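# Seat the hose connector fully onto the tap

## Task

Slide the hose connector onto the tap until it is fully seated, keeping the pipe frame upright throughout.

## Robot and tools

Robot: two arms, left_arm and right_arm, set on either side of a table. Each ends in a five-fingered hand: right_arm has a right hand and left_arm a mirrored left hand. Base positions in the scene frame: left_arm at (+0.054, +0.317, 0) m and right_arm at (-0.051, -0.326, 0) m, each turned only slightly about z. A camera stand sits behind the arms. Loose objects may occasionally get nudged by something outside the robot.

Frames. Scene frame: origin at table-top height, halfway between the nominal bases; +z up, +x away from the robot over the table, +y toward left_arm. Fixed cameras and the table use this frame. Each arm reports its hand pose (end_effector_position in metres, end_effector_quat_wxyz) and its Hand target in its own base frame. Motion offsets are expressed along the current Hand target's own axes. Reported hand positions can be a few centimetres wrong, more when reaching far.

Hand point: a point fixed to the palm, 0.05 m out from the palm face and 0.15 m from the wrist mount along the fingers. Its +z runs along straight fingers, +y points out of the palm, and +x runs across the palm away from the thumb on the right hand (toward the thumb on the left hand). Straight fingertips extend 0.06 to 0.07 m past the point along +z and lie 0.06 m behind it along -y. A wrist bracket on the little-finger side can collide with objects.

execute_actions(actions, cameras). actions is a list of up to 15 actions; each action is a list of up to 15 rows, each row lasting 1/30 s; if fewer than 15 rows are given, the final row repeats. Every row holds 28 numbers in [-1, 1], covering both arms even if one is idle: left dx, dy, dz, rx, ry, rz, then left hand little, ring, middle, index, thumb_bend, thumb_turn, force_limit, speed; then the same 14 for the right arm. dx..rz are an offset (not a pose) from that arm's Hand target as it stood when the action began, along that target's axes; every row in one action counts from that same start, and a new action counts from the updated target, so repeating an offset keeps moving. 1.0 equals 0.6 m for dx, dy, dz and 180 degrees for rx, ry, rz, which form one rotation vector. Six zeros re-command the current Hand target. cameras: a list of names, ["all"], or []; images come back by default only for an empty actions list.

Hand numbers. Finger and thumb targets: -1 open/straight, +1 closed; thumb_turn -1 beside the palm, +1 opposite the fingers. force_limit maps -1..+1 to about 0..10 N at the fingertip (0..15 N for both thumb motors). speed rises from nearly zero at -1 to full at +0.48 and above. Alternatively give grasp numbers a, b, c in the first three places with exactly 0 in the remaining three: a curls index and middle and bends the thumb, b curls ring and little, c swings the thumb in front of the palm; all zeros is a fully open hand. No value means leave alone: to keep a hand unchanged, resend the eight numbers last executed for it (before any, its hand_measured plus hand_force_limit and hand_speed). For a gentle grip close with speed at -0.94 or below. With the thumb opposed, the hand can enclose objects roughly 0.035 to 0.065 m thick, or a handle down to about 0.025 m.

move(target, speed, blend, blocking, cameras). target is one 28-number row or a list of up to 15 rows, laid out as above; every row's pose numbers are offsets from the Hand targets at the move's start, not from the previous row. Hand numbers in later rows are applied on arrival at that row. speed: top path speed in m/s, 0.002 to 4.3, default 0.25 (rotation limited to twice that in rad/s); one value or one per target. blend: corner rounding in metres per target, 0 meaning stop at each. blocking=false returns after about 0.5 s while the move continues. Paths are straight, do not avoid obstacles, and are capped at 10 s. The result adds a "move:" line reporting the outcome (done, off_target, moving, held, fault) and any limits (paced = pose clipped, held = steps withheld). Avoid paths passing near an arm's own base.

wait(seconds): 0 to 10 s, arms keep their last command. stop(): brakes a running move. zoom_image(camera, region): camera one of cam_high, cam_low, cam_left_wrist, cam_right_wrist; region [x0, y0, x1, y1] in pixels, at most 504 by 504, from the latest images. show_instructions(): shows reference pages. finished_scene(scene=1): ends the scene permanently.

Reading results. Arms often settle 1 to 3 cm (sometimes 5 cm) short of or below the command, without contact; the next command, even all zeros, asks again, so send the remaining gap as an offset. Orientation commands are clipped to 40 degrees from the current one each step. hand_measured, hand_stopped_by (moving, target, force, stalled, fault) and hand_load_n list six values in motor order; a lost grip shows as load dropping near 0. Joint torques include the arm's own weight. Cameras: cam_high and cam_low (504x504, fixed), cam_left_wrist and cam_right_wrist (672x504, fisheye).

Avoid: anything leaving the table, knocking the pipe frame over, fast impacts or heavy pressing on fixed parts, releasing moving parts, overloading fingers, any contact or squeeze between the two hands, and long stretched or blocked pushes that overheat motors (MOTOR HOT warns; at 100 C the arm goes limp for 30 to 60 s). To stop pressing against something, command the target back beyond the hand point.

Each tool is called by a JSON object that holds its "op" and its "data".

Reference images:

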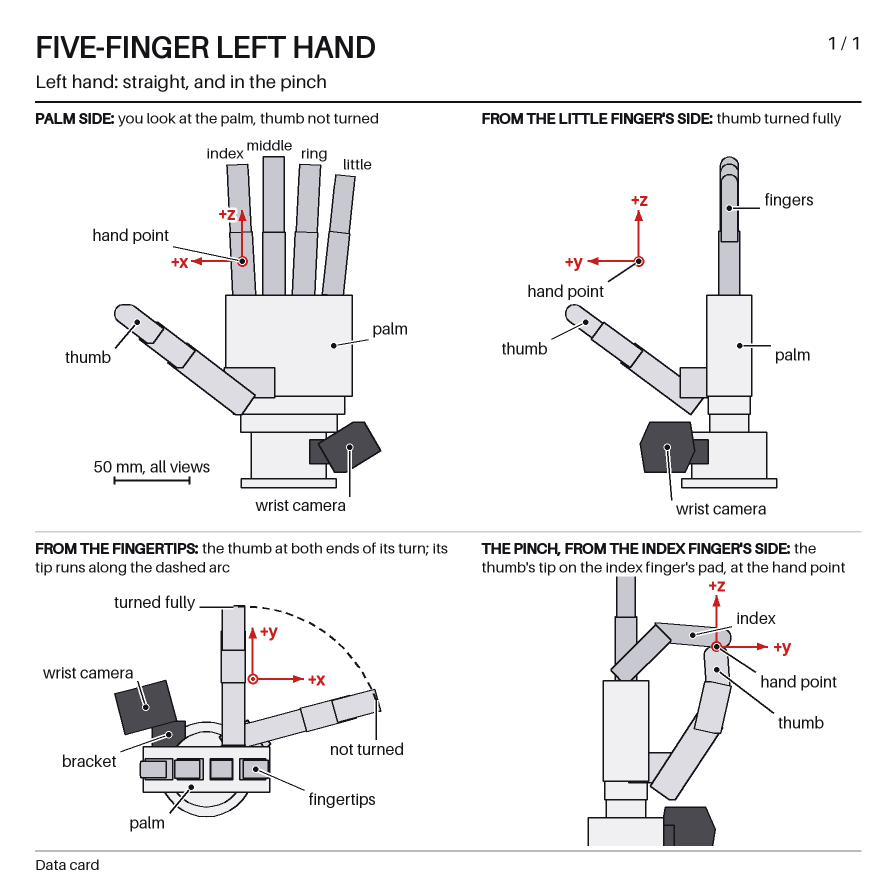

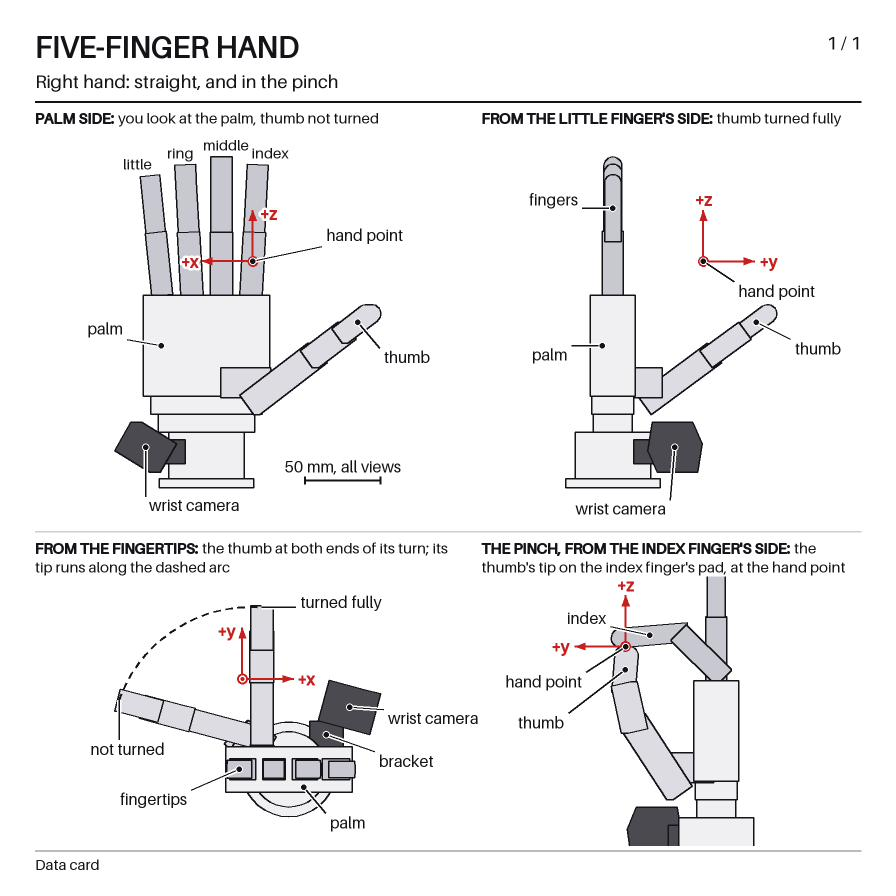

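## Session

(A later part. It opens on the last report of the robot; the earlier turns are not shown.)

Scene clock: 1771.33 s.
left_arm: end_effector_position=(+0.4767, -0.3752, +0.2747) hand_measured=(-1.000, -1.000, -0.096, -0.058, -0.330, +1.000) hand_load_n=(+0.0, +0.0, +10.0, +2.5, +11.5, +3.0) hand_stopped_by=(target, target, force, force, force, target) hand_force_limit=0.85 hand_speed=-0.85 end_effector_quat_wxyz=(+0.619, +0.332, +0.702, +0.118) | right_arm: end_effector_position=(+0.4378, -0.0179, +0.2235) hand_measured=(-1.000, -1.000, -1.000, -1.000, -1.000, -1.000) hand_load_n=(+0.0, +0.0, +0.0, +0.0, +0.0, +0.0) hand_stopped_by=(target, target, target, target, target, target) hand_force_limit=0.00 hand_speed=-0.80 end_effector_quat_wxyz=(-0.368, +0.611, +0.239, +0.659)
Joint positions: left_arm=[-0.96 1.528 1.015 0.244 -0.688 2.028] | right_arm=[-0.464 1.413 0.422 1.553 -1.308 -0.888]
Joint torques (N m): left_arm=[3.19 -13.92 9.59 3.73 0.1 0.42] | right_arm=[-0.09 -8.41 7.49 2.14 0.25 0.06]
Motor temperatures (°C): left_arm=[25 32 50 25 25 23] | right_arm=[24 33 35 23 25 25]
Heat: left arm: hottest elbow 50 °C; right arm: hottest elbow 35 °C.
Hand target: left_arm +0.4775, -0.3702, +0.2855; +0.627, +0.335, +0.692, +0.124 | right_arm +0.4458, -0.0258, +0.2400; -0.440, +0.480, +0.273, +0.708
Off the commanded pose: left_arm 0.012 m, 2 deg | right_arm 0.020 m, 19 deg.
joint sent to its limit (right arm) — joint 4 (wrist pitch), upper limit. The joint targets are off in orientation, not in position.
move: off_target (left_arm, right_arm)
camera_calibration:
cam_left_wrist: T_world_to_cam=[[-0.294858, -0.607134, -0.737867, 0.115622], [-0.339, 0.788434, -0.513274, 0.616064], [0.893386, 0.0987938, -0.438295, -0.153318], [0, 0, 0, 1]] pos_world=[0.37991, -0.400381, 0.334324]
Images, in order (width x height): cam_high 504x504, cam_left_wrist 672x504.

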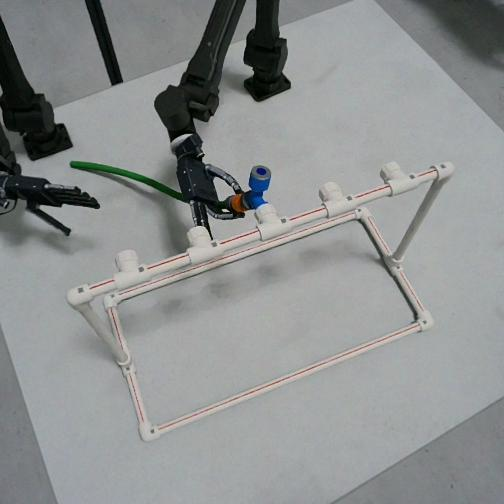

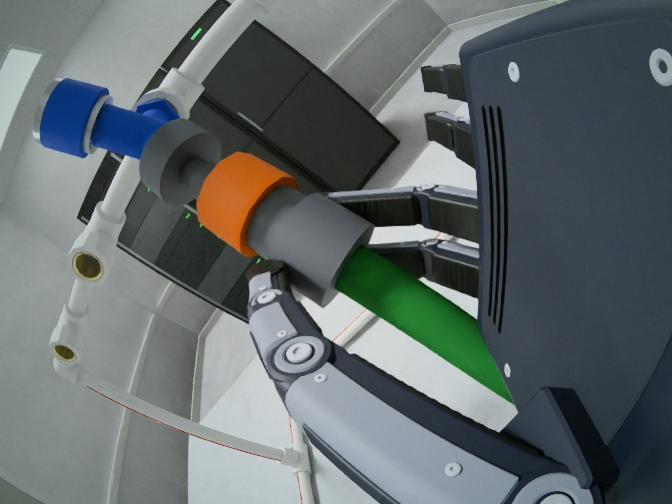

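{"op": "move", "data": {"target": [-0.0103,0.0162,0.0032,0,0,0,-1,-1,0.35,0.35,0.25,1,0.85,-0.85, 0,0,0,0,0,0,-1,-1,-1,-1,-1,-1,0,-0.8], "speed": 0.03, "cameras": ["cam_left_wrist","cam_high"]}}

{"op": "zoom_image", "data": {"camera": "cam_left_wrist", "region": [130, 70, 390, 320]}}

Scene clock: 1793.50 s.
left_arm: end_effector_position=(+0.4796, -0.3722, +0.2812) hand_measured=(-1.000, -1.000, -0.096, -0.058, -0.330, +1.000) hand_load_n=(+0.0, +0.0, +10.0, +2.5, +11.5, +2.0) hand_stopped_by=(target, target, force, force, force, target) hand_force_limit=0.85 hand_speed=-0.85 end_effector_quat_wxyz=(+0.622, +0.333, +0.699, +0.116) | right_arm: end_effector_position=(+0.4378, -0.0179, +0.2235) hand_measured=(-1.000, -1.000, -1.000, -1.000, -1.000, -1.000) hand_load_n=(+0.0, +0.0, +0.0, +0.0, +0.0, +0.0) hand_stopped_by=(target, target, target, target, target, target) hand_force_limit=0.00 hand_speed=-0.80 end_effector_quat_wxyz=(-0.368, +0.611, +0.239, +0.659)
Joint positions: left_arm=[-0.95 1.517 1.015 0.244 -0.673 2.036] | right_arm=[-0.464 1.413 0.422 1.553 -1.308 -0.888]
Joint torques (N m): left_arm=[3.37 -13.8 11 2.62 -0.03 0.42] | right_arm=[-0.15 -8.64 7.46 2.15 0.25 0.05]
Heat: left arm: hottest elbow 48 °C; right arm: hottest elbow 35 °C.
Hand target: left_arm +0.4822, -0.3675, +0.2957; +0.627, +0.336, +0.692, +0.124 | right_arm +0.4458, -0.0258, +0.2400; -0.440, +0.480, +0.273, +0.708
Off the commanded pose: left_arm 0.016 m, 1 deg | right_arm 0.020 m, 19 deg.
joint sent to its limit (right arm) — joint 4 (wrist pitch), upper limit. The joint targets are off in orientation, not in position.
move: off_target (left_arm, right_arm)
camera_calibration:
cam_left_wrist: T_world_to_cam=[[-0.294606, -0.608165, -0.737118, 0.122469], [-0.330893, 0.788555, -0.518354, 0.615635], [0.896502, 0.0911973, -0.433551, -0.15907], [0, 0, 0, 1]] pos_world=[0.382397, -0.396474, 0.340426]
Images, in order (width x height): cam_high 504x504, cam_left_wrist 672x504.

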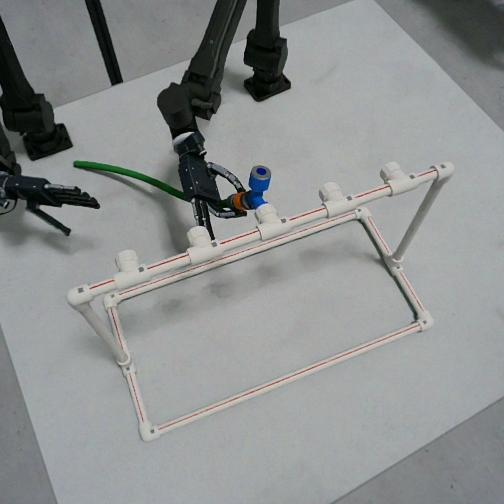

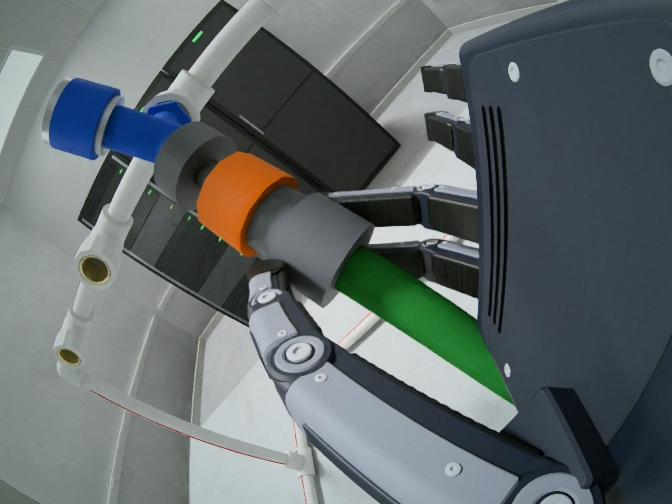

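Scaled by 1.938 from the camera's 672x504 image, which has a finer 960x720 frame.

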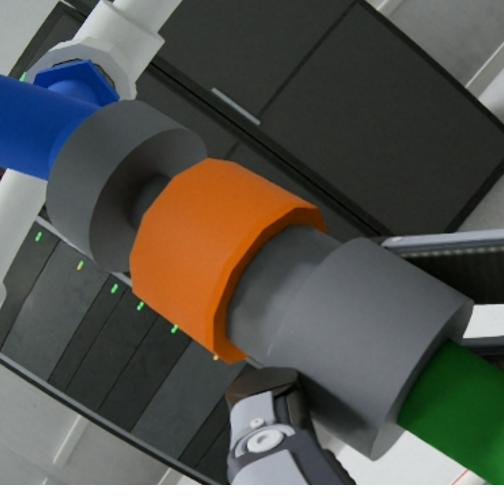

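{"op": "move", "data": {"target": [-0.0123,0.0137,0.004,0,0,0,-1,-1,0.35,0.35,0.25,1,0.85,-0.85, 0,0,0,0,0,0,-1,-1,-1,-1,-1,-1,0,-0.8], "speed": 0.03, "cameras": ["cam_left_wrist","cam_high"]}}

{"op": "zoom_image", "data": {"camera": "cam_left_wrist", "region": [130, 70, 390, 320]}}

Scene clock: 1805.07 s.
left_arm: end_effector_position=(+0.4808, -0.3698, +0.2819) hand_measured=(-1.000, -1.000, -0.096, -0.058, -0.330, +1.000) hand_load_n=(+0.0, +0.0, +10.5, +2.5, +11.0, +2.0) hand_stopped_by=(target, target, force, force, force, target) hand_force_limit=0.85 hand_speed=-0.85 end_effector_quat_wxyz=(+0.617, +0.340, +0.700, +0.118) | right_arm: end_effector_position=(+0.4378, -0.0179, +0.2235) hand_measured=(-1.000, -1.000, -1.000, -1.000, -1.000, -1.000) hand_load_n=(+0.0, +0.0, +0.0, +0.0, +0.5, +0.0) hand_stopped_by=(target, target, target, target, target, target) hand_force_limit=0.00 hand_speed=-0.80 end_effector_quat_wxyz=(-0.368, +0.611, +0.239, +0.659)
Joint positions: left_arm=[-0.944 1.509 1.015 0.224 -0.662 2.043] | right_arm=[-0.464 1.413 0.422 1.553 -1.308 -0.888]
Joint torques (N m): left_arm=[3.6 -13.86 12.79 2.37 -0.12 0.38] | right_arm=[-0.15 -8.41 7.5 2.15 0.25 0.05]
Heat: left arm: hottest elbow 47 °C; right arm: hottest elbow 35 °C.
Hand target: left_arm +0.4870, -0.3664, +0.3060; +0.627, +0.335, +0.692, +0.124 | right_arm +0.4458, -0.0258, +0.2400; -0.440, +0.480, +0.273, +0.708
Off the commanded pose: left_arm 0.025 m, 2 deg | right_arm 0.020 m, 19 deg.
joint sent to its limit (right arm) — joint 4 (wrist pitch), upper limit. The joint targets are off in orientation, not in position.
move: off_target (left_arm, right_arm)
camera_calibration:
cam_left_wrist: T_world_to_cam=[[-0.303566, -0.596077, -0.74333, 0.135311], [-0.330349, 0.797598, -0.504685, 0.613752], [0.89371, 0.0923533, -0.439037, -0.156737], [0, 0, 0, 1]] pos_world=[0.383906, -0.394396, 0.341519]
Images, in order (width x height): cam_high 504x504, cam_left_wrist 672x504.

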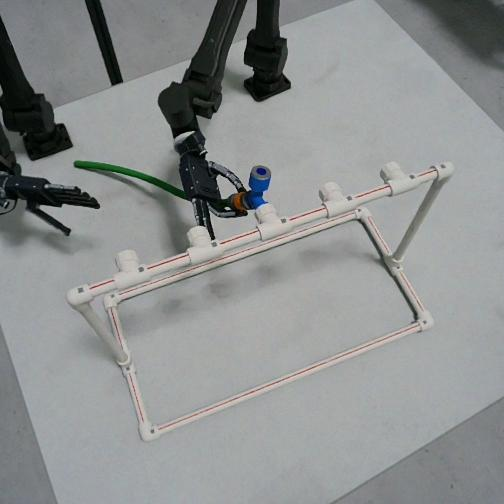

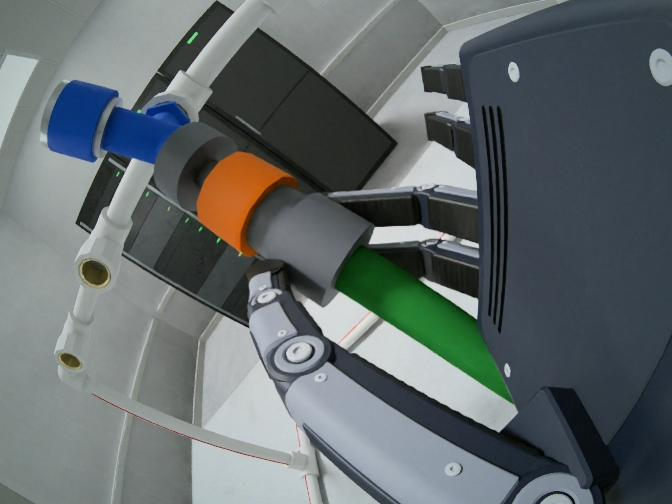

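Scaled by 1.938 from the camera's 672x504 image, which has a finer 960x720 frame.

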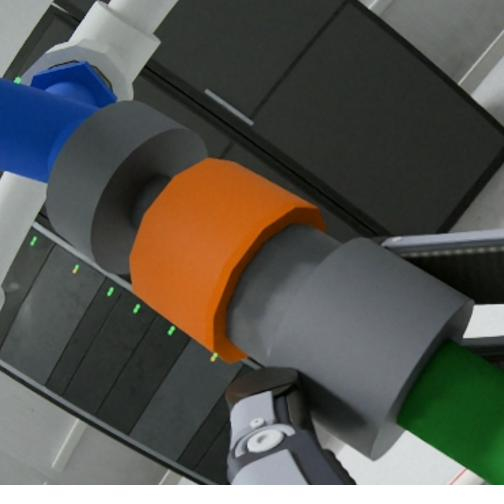

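{"op": "move", "data": {"target": [-0.0158,0.0142,0.0037,0,0,0,-1,-1,0.35,0.35,0.25,1,0.85,-0.85, 0,0,0,0,0,0,-1,-1,-1,-1,-1,-1,0,-0.8], "speed": 0.03, "cameras": ["cam_left_wrist","cam_high"]}}

{"op": "zoom_image", "data": {"camera": "cam_left_wrist", "region": [130, 70, 390, 320]}}

Scene clock: 1838.40 s.
left_arm: end_effector_position=(+0.4804, -0.3679, +0.2821) hand_measured=(-1.000, -1.000, -0.096, -0.058, -0.330, +1.000) hand_load_n=(+0.0, +0.0, +11.0, +3.0, +10.5, +1.0) hand_stopped_by=(target, target, force, force, force, target) hand_force_limit=0.85 hand_speed=-0.85 end_effector_quat_wxyz=(+0.610, +0.350, +0.701, +0.121) | right_arm: end_effector_position=(+0.4378, -0.0179, +0.2235) hand_measured=(-1.000, -1.000, -1.000, -1.000, -1.000, -1.000) hand_load_n=(+0.0, +0.0, +0.0, +0.0, +0.0, +0.0) hand_stopped_by=(target, target, target, target, target, target) hand_force_limit=0.00 hand_speed=-0.80 end_effector_quat_wxyz=(-0.368, +0.611, +0.239, +0.659)
Joint positions: left_arm=[-0.94 1.499 1.015 0.195 -0.651 2.051] | right_arm=[-0.464 1.413 0.422 1.553 -1.308 -0.888]
Joint torques (N m): left_arm=[3.96 -13.68 14.97 2.33 -0.29 0.3] | right_arm=[-0.03 -8.47 7.51 2.14 0.25 0.06]
Heat: left arm: hottest elbow 48 °C; right arm: hottest elbow 35 °C.
Hand target: left_arm +0.4916, -0.3666, +0.3182; +0.627, +0.335, +0.692, +0.123 | right_arm +0.4458, -0.0258, +0.2400; -0.440, +0.480, +0.273, +0.708
Off the commanded pose: left_arm 0.038 m, 3 deg | right_arm 0.020 m, 19 deg.
joint sent to its limit (right arm) — joint 4 (wrist pitch), upper limit. The joint targets are off in orientation, not in position.
move: off_target (left_arm, right_arm)
camera_calibration:
cam_left_wrist: T_world_to_cam=[[-0.31751, -0.577086, -0.752436, 0.152681], [-0.329379, 0.811207, -0.48317, 0.610709], [0.889212, 0.0944249, -0.447646, -0.151131], [0, 0, 0, 1]] pos_world=[0.38402, -0.393031, 0.342306]
Images, in order (width x height): cam_high 504x504, cam_left_wrist 672x504.

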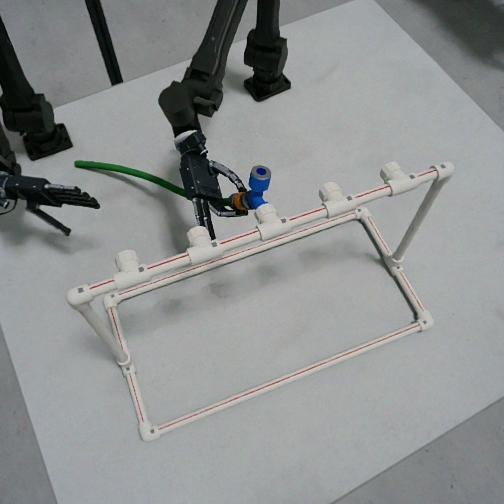

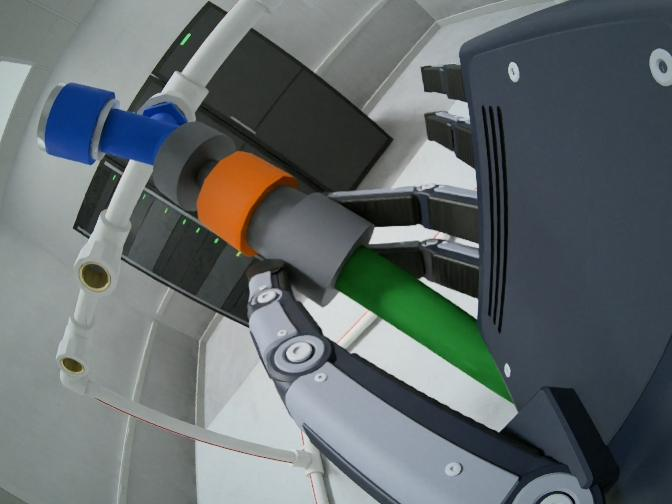

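Scaled by 1.938 from the camera's 672x504 image, which has a finer 960x720 frame.

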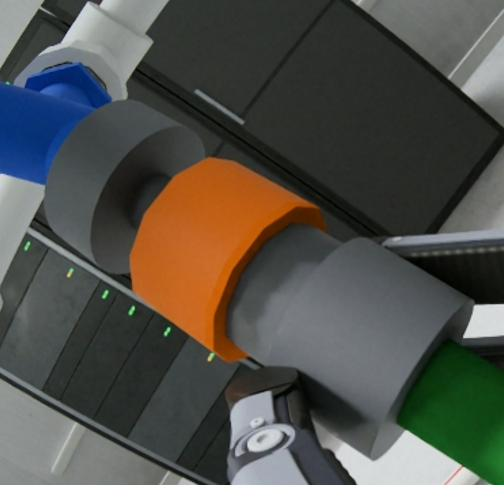

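{"op": "wait", "data": {"seconds": 0, "cameras": ["cam_right_wrist","cam_high"]}}

{"op": "zoom_image", "data": {"camera": "cam_right_wrist", "region": [220, 0, 340, 90]}}

{"op": "zoom_image", "data": {"camera": "cam_high", "region": [200, 150, 300, 240]}}

Scene clock: 1849.63 s.
left_arm: end_effector_position=(+0.4804, -0.3679, +0.2821) hand_measured=(-1.000, -1.000, -0.096, -0.058, -0.330, +1.000) hand_load_n=(+0.0, -0.5, +11.0, +2.5, +11.0, +1.0) hand_stopped_by=(target, target, force, force, force, target) hand_force_limit=0.85 hand_speed=-0.85 end_effector_quat_wxyz=(+0.610, +0.350, +0.701, +0.121) | right_arm: end_effector_position=(+0.4378, -0.0179, +0.2235) hand_measured=(-1.000, -1.000, -1.000, -1.000, -1.000, -1.000) hand_load_n=(+0.0, +0.0, +0.0, +0.0, +0.0, -0.5) hand_stopped_by=(target, target, target, target, target, target) hand_force_limit=0.00 hand_speed=-0.80 end_effector_quat_wxyz=(-0.368, +0.611, +0.239, +0.659)
Joint positions: left_arm=[-0.94 1.499 1.015 0.194 -0.651 2.051] | right_arm=[-0.464 1.413 0.422 1.553 -1.308 -0.888]
Joint torques (N m): left_arm=[3.9 -13.68 14.98 2.28 -0.29 0.33] | right_arm=[-0.15 -8.64 7.47 2.11 0.25 0.06]
Heat: left arm: hottest elbow 49 °C; right arm: hottest elbow 35 °C.
Hand target: left_arm +0.4916, -0.3666, +0.3181; +0.627, +0.336, +0.692, +0.124 | right_arm +0.4458, -0.0258, +0.2400; -0.440, +0.480, +0.273, +0.708
Off the commanded pose: left_arm 0.038 m, 3 deg | right_arm 0.020 m, 19 deg.
camera_calibration:
cam_right_wrist: T_world_to_cam=[[0.736859, -0.662774, 0.133304, -0.368583], [-0.235404, -0.436383, -0.868421, 0.275322], [0.633738, 0.608523, -0.477573, -0.0495954], [0, 0, 0, 1]] pos_world=[0.367836, -0.0939615, 0.264544]
Images, in order (width x height): cam_high 504x504, cam_right_wrist 672x504.

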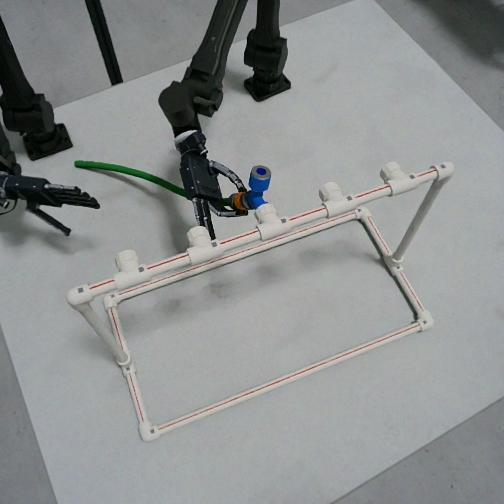

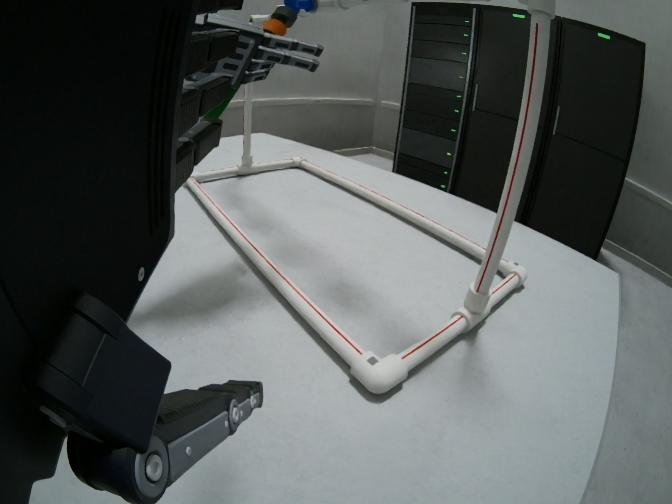

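Scaled by 4.200 from the camera's 672x504 image, which has a finer 960x720 frame.

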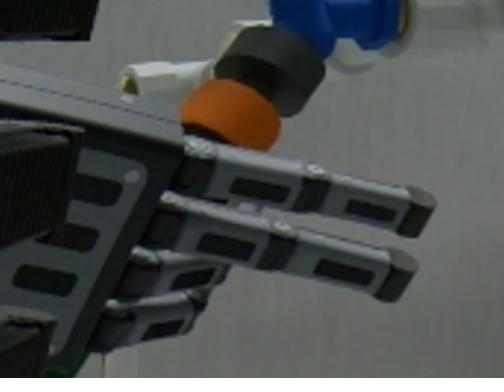

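Scaled by 5.040.

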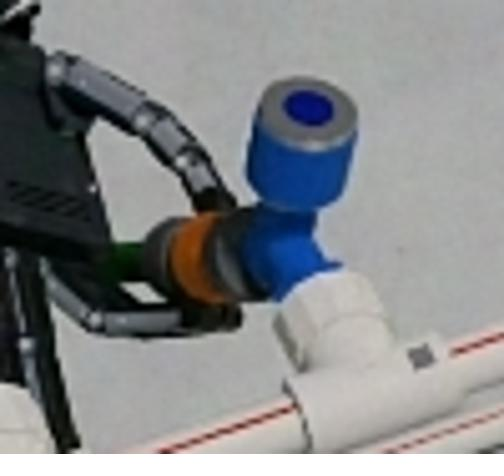

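{"op": "zoom_image", "data": {"camera": "cam_high", "region": [220, 180, 270, 220]}}

{"op": "zoom_image", "data": {"camera": "cam_right_wrist", "region": [250, 0, 310, 45]}}

Scaled by 10.080.

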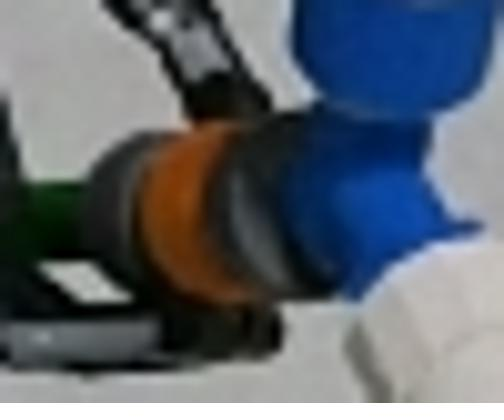

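Scaled by 8.400 from the camera's 672x504 image, which has a finer 960x720 frame.

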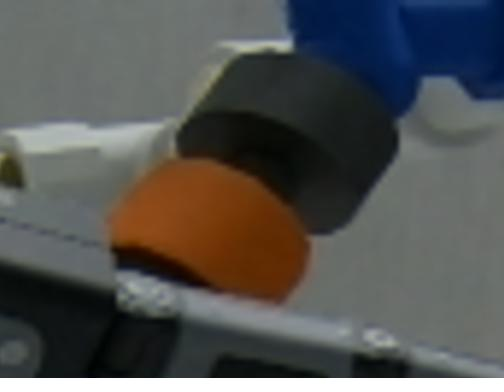

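{"op": "move", "data": {"target": [-0.0007,0.0118,0.0137,0,0,0,-1,-1,0.35,0.35,0.25,1,0.85,-0.85, 0,0,0,0,0,0,-1,-1,-1,-1,-1,-1,0,-0.8], "speed": 0.03, "cameras": ["cam_left_wrist","cam_high"]}}

{"op": "zoom_image", "data": {"camera": "cam_left_wrist", "region": [130, 70, 390, 320]}}

{"op": "zoom_image", "data": {"camera": "cam_high", "region": [220, 160, 300, 240]}}

Scene clock: 1946.70 s.
left_arm: end_effector_position=(+0.4838, -0.3667, +0.2822) hand_measured=(-1.000, -1.000, -0.096, -0.058, -0.330, +1.000) hand_load_n=(+0.0, +0.0, +10.5, +3.0, +10.0, +1.5) hand_stopped_by=(target, target, force, force, force, target) hand_force_limit=0.85 hand_speed=-0.85 end_effector_quat_wxyz=(+0.608, +0.356, +0.699, +0.119) | right_arm: end_effector_position=(+0.4378, -0.0179, +0.2235) hand_measured=(-1.000, -1.000, -1.000, -1.000, -1.000, -1.000) hand_load_n=(+0.0, +0.0, +0.0, +0.0, +0.0, +0.0) hand_stopped_by=(target, target, target, target, target, target) hand_force_limit=0.00 hand_speed=-0.80 end_effector_quat_wxyz=(-0.368, +0.611, +0.239, +0.659)
Joint positions: left_arm=[-0.931 1.497 1.015 0.19 -0.633 2.06] | right_arm=[-0.464 1.413 0.422 1.553 -1.308 -0.888]
Joint torques (N m): left_arm=[4.78 -13.16 16.09 2.26 -0.26 0.27] | right_arm=[-0.15 -8.41 7.49 2.14 0.25 0.05]
Heat: left arm: hottest elbow 52 °C; right arm: hottest elbow 36 °C.
Hand target: left_arm +0.5015, -0.3637, +0.3211; +0.627, +0.336, +0.692, +0.123 | right_arm +0.4458, -0.0258, +0.2400; -0.440, +0.480, +0.273, +0.708
Off the commanded pose: left_arm 0.043 m, 3 deg | right_arm 0.020 m, 19 deg.
joint sent to its limit (left arm) — joint 6 (wrist roll), upper limit. The joint targets still meet the commanded pose.
joint sent to its limit (right arm) — joint 4 (wrist pitch), upper limit. The joint targets are off in orientation, not in position.
move: off_target (left_arm, right_arm)
camera_calibration:
cam_left_wrist: T_world_to_cam=[[-0.326026, -0.568503, -0.755322, 0.162629], [-0.322546, 0.817928, -0.476401, 0.608151], [0.888634, 0.0883073, -0.450034, -0.155452], [0, 0, 0, 1]] pos_world=[0.387319, -0.391241, 0.342602]
Images, in order (width x height): cam_high 504x504, cam_left_wrist 672x504.

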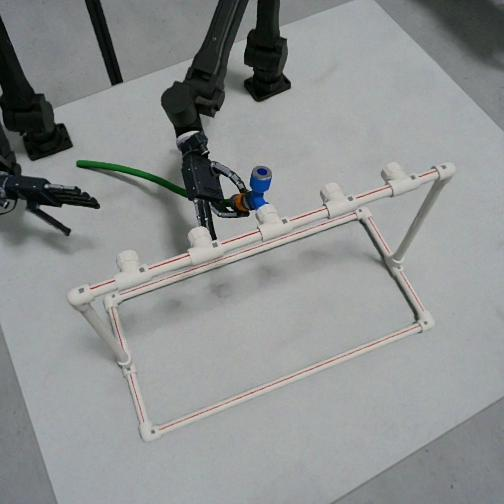

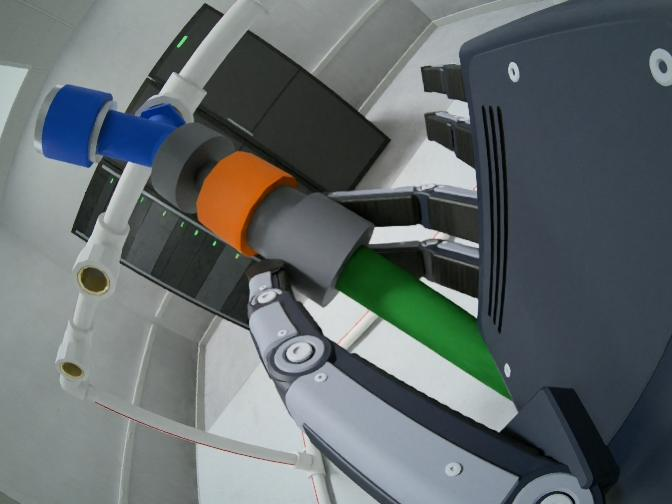

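Scaled by 1.938 from the camera's 672x504 image, which has a finer 960x720 frame.

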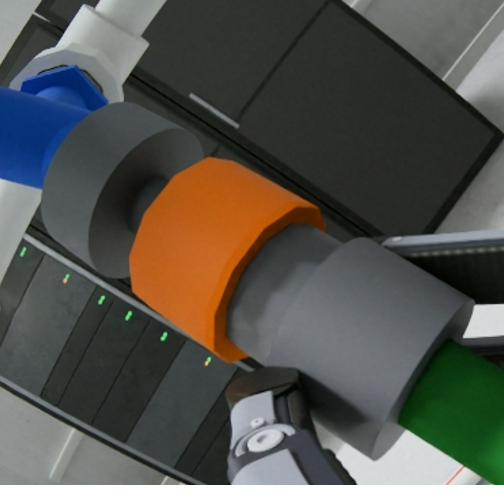

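Scaled by 6.300.

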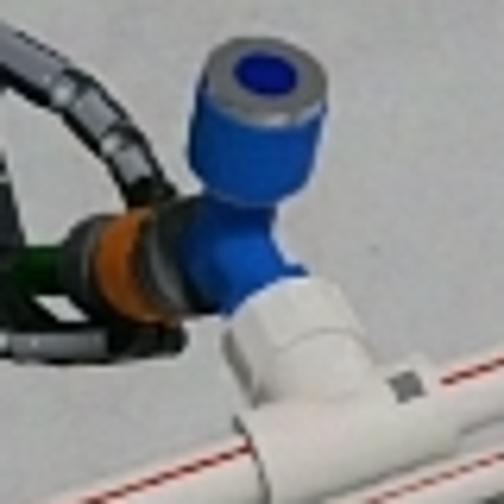

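{"op": "execute_actions", "data": {"actions": []}}

Scene clock: 1984.60 s.
left_arm: end_effector_position=(+0.4838, -0.3667, +0.2822) hand_measured=(-1.000, -1.000, -0.096, -0.058, -0.330, +1.000) hand_load_n=(+0.0, +0.0, +10.5, +3.0, +10.0, +1.5) hand_stopped_by=(target, target, force, force, force, target) hand_force_limit=0.85 hand_speed=-0.85 end_effector_quat_wxyz=(+0.608, +0.356, +0.699, +0.119) | right_arm: end_effector_position=(+0.4378, -0.0179, +0.2235) hand_measured=(-1.000, -1.000, -1.000, -1.000, -1.000, -1.000) hand_load_n=(+0.0, +0.0, +0.0, +0.0, +0.0, +0.0) hand_stopped_by=(target, target, target, target, target, target) hand_force_limit=0.00 hand_speed=-0.80 end_effector_quat_wxyz=(-0.368, +0.611, +0.239, +0.659)
Joint positions: left_arm=[-0.931 1.497 1.015 0.19 -0.633 2.06] | right_arm=[-0.464 1.413 0.422 1.553 -1.308 -0.888]
Joint velocities: within noise
Joint torques (N m): left_arm=[4.78 -13.22 16.09 2.28 -0.26 0.3] | right_arm=[-0.15 -8.53 7.49 2.14 0.26 0.05]
Motor temperatures (°C): left_arm=[25 33 54 25 25 23] | right_arm=[24 33 36 23 25 25]
Heat: left arm: hottest elbow 54 °C; right arm: hottest elbow 36 °C.
Hand target: left_arm +0.5015, -0.3637, +0.3211; +0.627, +0.336, +0.692, +0.123 | right_arm +0.4458, -0.0258, +0.2400; -0.440, +0.480, +0.273, +0.708
Off the commanded pose: left_arm 0.043 m, 3 deg | right_arm 0.020 m, 19 deg.
camera_calibration:
cam_left_wrist: T_world_to_cam=[[-0.326026, -0.568503, -0.755322, 0.162629], [-0.322546, 0.817928, -0.476401, 0.608151], [0.888634, 0.0883073, -0.450034, -0.155452], [0, 0, 0, 1]] pos_world=[0.387319, -0.391241, 0.342602]
cam_right_wrist: T_world_to_cam=[[0.736859, -0.662774, 0.133304, -0.368583], [-0.235404, -0.436383, -0.868421, 0.275322], [0.633738, 0.608523, -0.477573, -0.0495954], [0, 0, 0, 1]] pos_world=[0.367836, -0.0939615, 0.264544]

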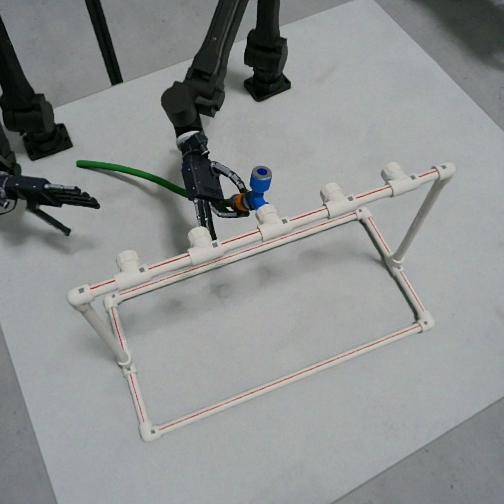

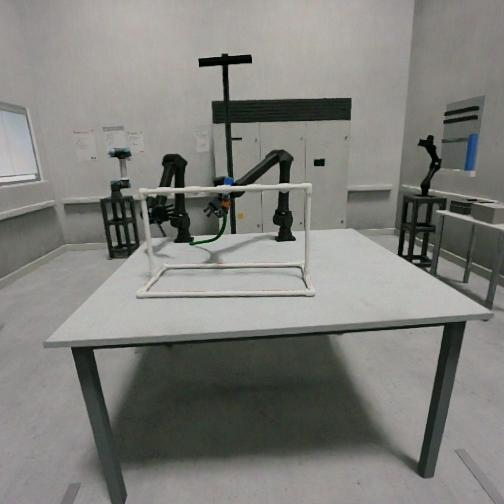

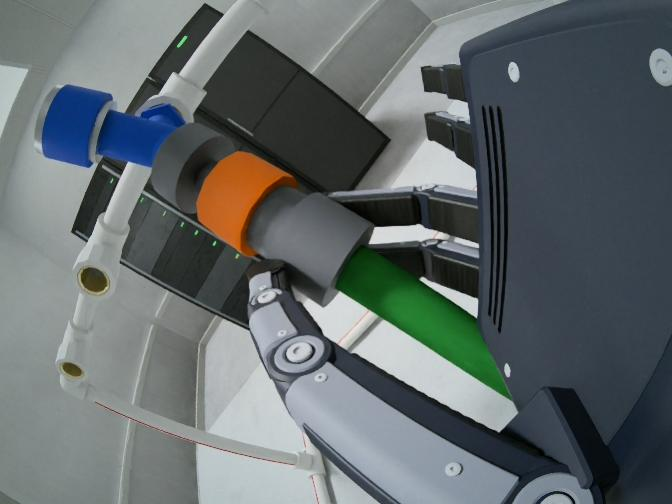

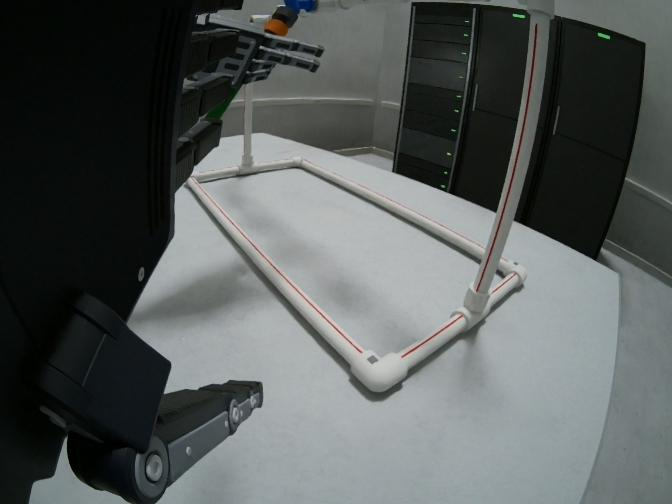

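{"op": "zoom_image", "data": {"camera": "cam_left_wrist", "region": [130, 70, 390, 320]}}

{"op": "zoom_image", "data": {"camera": "cam_right_wrist", "region": [190, 0, 340, 100]}}

{"op": "zoom_image", "data": {"camera": "cam_high", "region": [200, 150, 300, 250]}}

Scaled by 1.938 from the camera's 672x504 image, which has a finer 960x720 frame.

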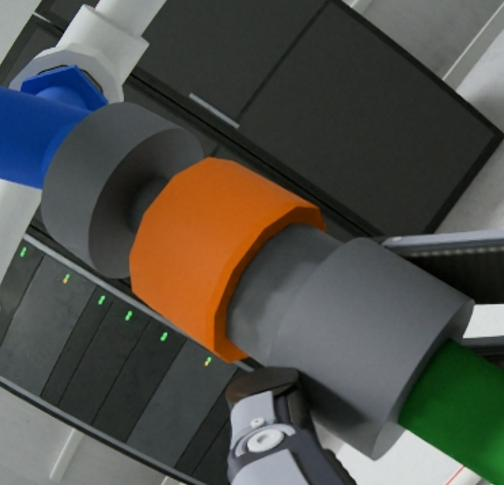

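Scaled by 3.360 from the camera's 672x504 image, which has a finer 960x720 frame.

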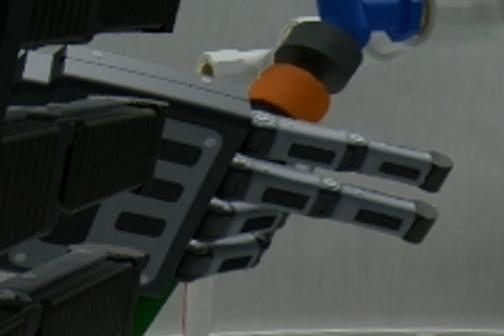

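Scaled by 5.040.

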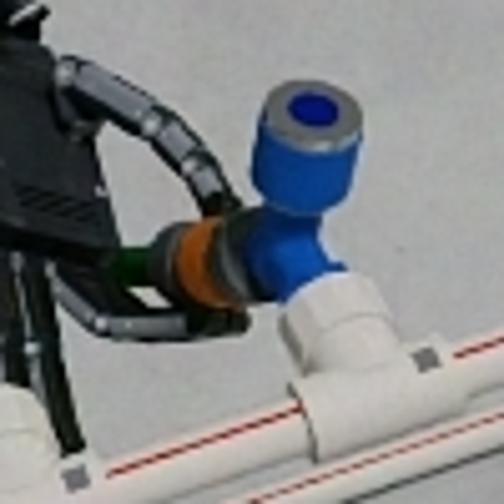

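{"op": "move", "data": {"target": [[0,0,0,0,0,0,-1,-1,0.35,0.35,0.25,1,0.85,-0.85, 0.308,-0.0525,0.0375,-0.235,0.033,0.212,-1,-1,-1,-1,-1,-1,0,-0.8],[0,0,0,0,0,0,-1,-1,0.35,0.35,0.25,1,0.85,-0.85, 0.410,-0.0157,0.227,-0.471,0.067,0.424,-1,-1,-1,-1,-1,-1,0,-0.8]], "speed": 0.25, "blend": [0.05, 0], "cameras": ["cam_high","cam_low","cam_right_wrist"]}}

Scene clock: 2272.20 s.
left_arm: end_effector_position=(+0.4838, -0.3667, +0.2822) hand_measured=(-1.000, -1.000, -0.096, -0.058, -0.330, +1.000) hand_load_n=(-0.5, +0.0, +10.5, +3.0, +10.5, +1.5) hand_stopped_by=(target, target, force, force, force, target) hand_force_limit=0.85 hand_speed=-0.85 end_effector_quat_wxyz=(+0.608, +0.356, +0.699, +0.119) | right_arm: end_effector_position=(+0.4574, -0.0056, +0.4942) hand_measured=(-1.000, -1.000, -1.000, -1.000, -1.000, -1.000) hand_load_n=(+0.0, +0.0, +0.0, +0.0, +0.0, +0.0) hand_stopped_by=(target, target, target, target, target, target) hand_force_limit=0.00 hand_speed=-0.80 end_effector_quat_wxyz=(-0.346, +0.630, -0.607, +0.339)
Joint positions: left_arm=[-0.931 1.497 1.015 0.19 -0.633 2.06] | right_arm=[-0.121 1.155 1.657 -1.067 -0.127 -0.087]
Joint torques (N m): left_arm=[4.78 -13.1 16.1 2.28 -0.26 0.3] | right_arm=[1.2 -8 12.97 1.68 -0.06 0.1]
Motor temperatures (°C): left_arm=[25 33 58 25 25 23] | right_arm=[24 32 37 23 25 25]
Heat: left arm: hottest elbow 58 °C; right arm: hottest elbow 37 °C.
Hand target: left_arm +0.5015, -0.3637, +0.3211; +0.627, +0.336, +0.692, +0.123 | right_arm +0.4598, -0.0002, +0.5197; -0.360, +0.623, -0.601, +0.348
Off the commanded pose: left_arm 0.043 m, 3 deg | right_arm 0.026 m, 2 deg.
joint sent to its limit (left arm) — joint 6 (wrist roll), upper limit. The joint targets still meet the commanded pose.
move: off_target (left_arm, right_arm)
camera_calibration:
cam_right_wrist: T_world_to_cam=[[-0.522948, -0.293381, -0.800283, 0.628704], [-0.642539, 0.752607, 0.143967, 0.212906], [0.560062, 0.5895, -0.582083, 0.145115], [0, 0, 0, 1]] pos_world=[0.384307, -0.0613298, 0.556959]
Images, in order (width x height): cam_high 504x504, cam_low 504x504, cam_right_wrist 672x504.

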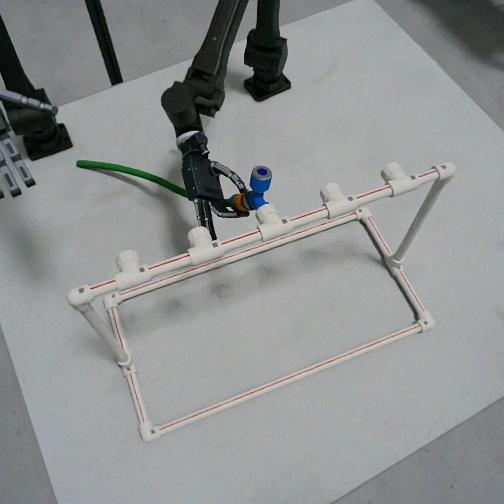

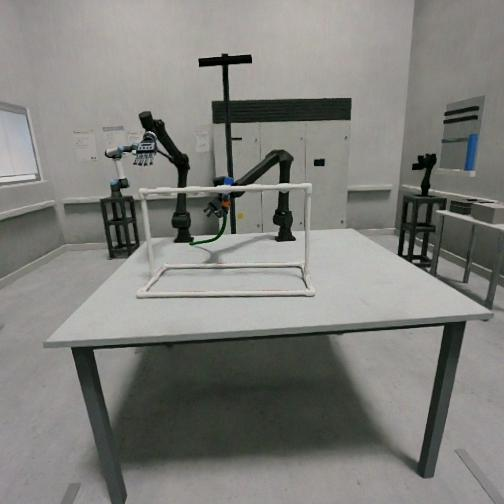

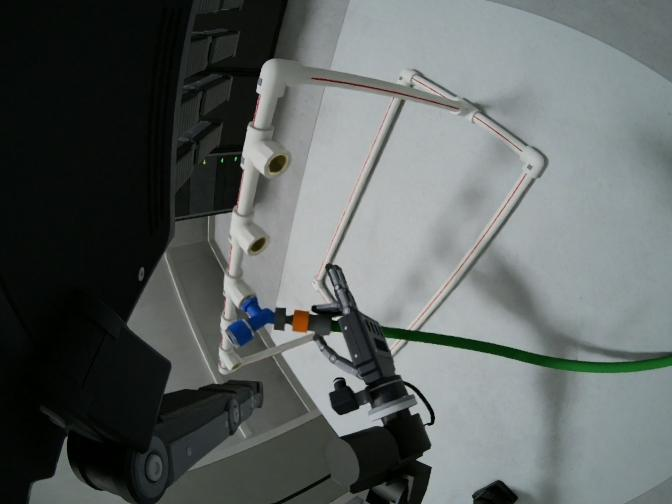

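{"op": "zoom_image", "data": {"camera": "cam_right_wrist", "region": [210, 260, 370, 400]}}

Scaled by 3.150 from the camera's 672x504 image, which has a finer 960x720 frame.

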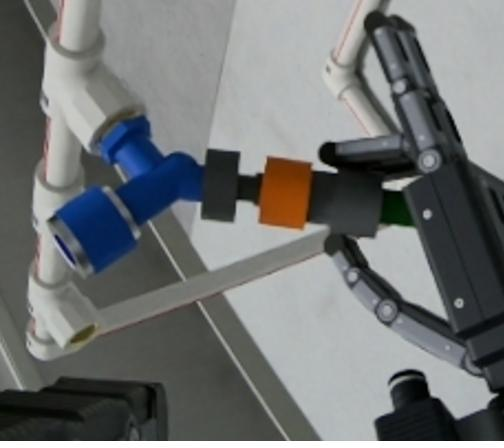

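{"op": "zoom_image", "data": {"camera": "cam_right_wrist", "region": [262, 295, 342, 345]}}

Scaled by 6.300 from the camera's 672x504 image, which has a finer 960x720 frame.

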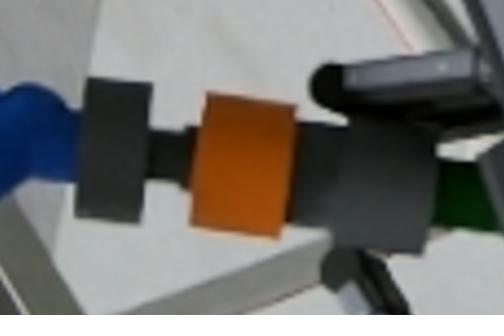

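{"op": "move", "data": {"target": [-0.0088,-0.0008,0.0117,-0.024,-0.008,-0.0143,-1,-1,0.35,0.35,0.25,1,0.85,-0.85, 0,0,0,0,0,0,-1,-1,-1,-1,-1,-1,0,-0.8], "speed": 0.03, "cameras": ["cam_high","cam_right_wrist","cam_left_wrist"]}}

{"op": "zoom_image", "data": {"camera": "cam_right_wrist", "region": [262, 295, 342, 345]}}

Scene clock: 2360.77 s.
left_arm: end_effector_position=(+0.4876, -0.3614, +0.2834) hand_measured=(-1.000, -1.000, -0.096, -0.058, -0.330, +1.000) hand_load_n=(+0.0, +0.0, +10.5, +3.0, +10.0, +1.5) hand_stopped_by=(target, target, force, force, force, target) hand_force_limit=0.85 hand_speed=-0.85 end_effector_quat_wxyz=(+0.621, +0.329, +0.699, +0.135) | right_arm: end_effector_position=(+0.4573, -0.0056, +0.4941) hand_measured=(-1.000, -1.000, -1.000, -1.000, -1.000, -1.000) hand_load_n=(+0.0, +0.0, +0.0, +0.0, +0.0, +0.0) hand_stopped_by=(target, target, target, target, target, target) hand_force_limit=0.00 hand_speed=-0.80 end_effector_quat_wxyz=(-0.346, +0.629, -0.608, +0.338)
Joint positions: left_arm=[-0.931 1.521 1.018 0.25 -0.689 2.061] | right_arm=[-0.121 1.155 1.657 -1.067 -0.127 -0.086]
Joint torques (N m): left_arm=[3.96 -11.46 17.33 4.19 -0.51 0.28] | right_arm=[1.38 -8 12.97 1.7 -0.07 0.1]
Motor temperatures (°C): left_arm=[25 33 59 25 25 23] | right_arm=[24 32 43 23 25 25]
Heat: left arm: hottest elbow 59 °C; right arm: hottest elbow 43 °C.
Hand target: left_arm +0.5080, -0.3691, +0.3237; +0.650, +0.298, +0.687, +0.131 | right_arm +0.4598, -0.0002, +0.5197; -0.360, +0.623, -0.601, +0.348
Off the commanded pose: left_arm 0.046 m, 5 deg | right_arm 0.026 m, 2 deg.
move: off_target (left_arm, right_arm)
camera_calibration:
cam_left_wrist: T_world_to_cam=[[-0.268097, -0.60024, -0.753549, 0.127619], [-0.348636, 0.789617, -0.504933, 0.616211], [0.898096, 0.127343, -0.420959, -0.157498], [0, 0, 0, 1]] pos_world=[0.390496, -0.389912, 0.341012]
cam_right_wrist: T_world_to_cam=[[-0.523355, -0.292629, -0.800292, 0.628831], [-0.642208, 0.752743, 0.144733, 0.212374], [0.560061, 0.589701, -0.58188, 0.144956], [0, 0, 0, 1]] pos_world=[0.384306, -0.0613292, 0.556858]
Images, in order (width x height): cam_high 504x504, cam_left_wrist 672x504, cam_right_wrist 672x504.

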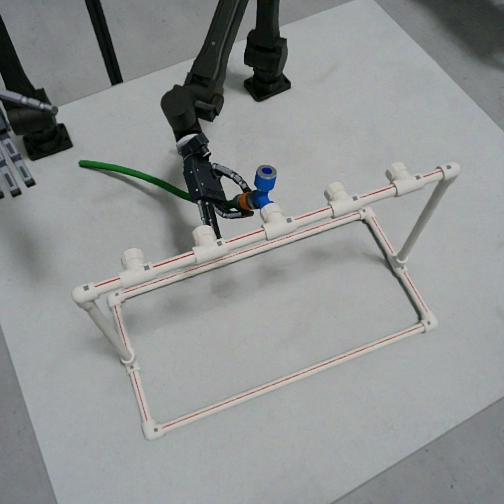

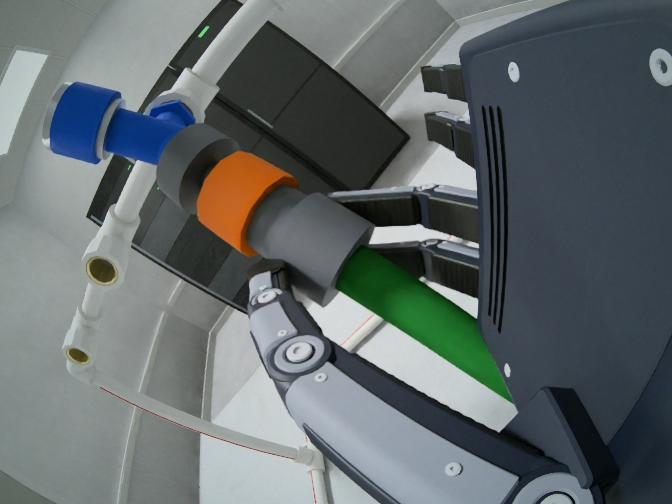

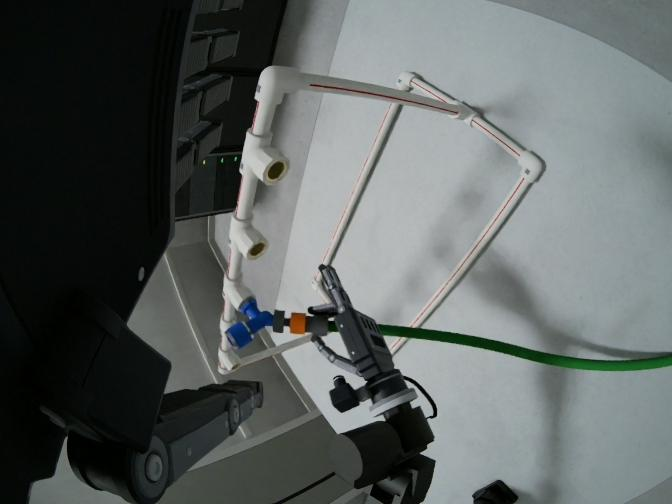

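Scaled by 6.300 from the camera's 672x504 image, which has a finer 960x720 frame.

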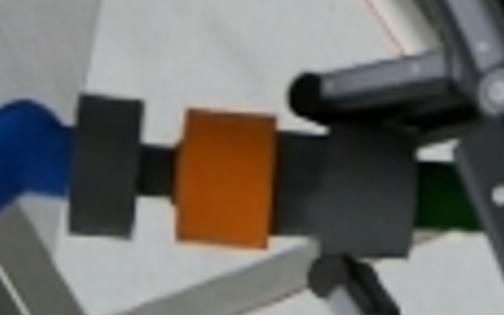

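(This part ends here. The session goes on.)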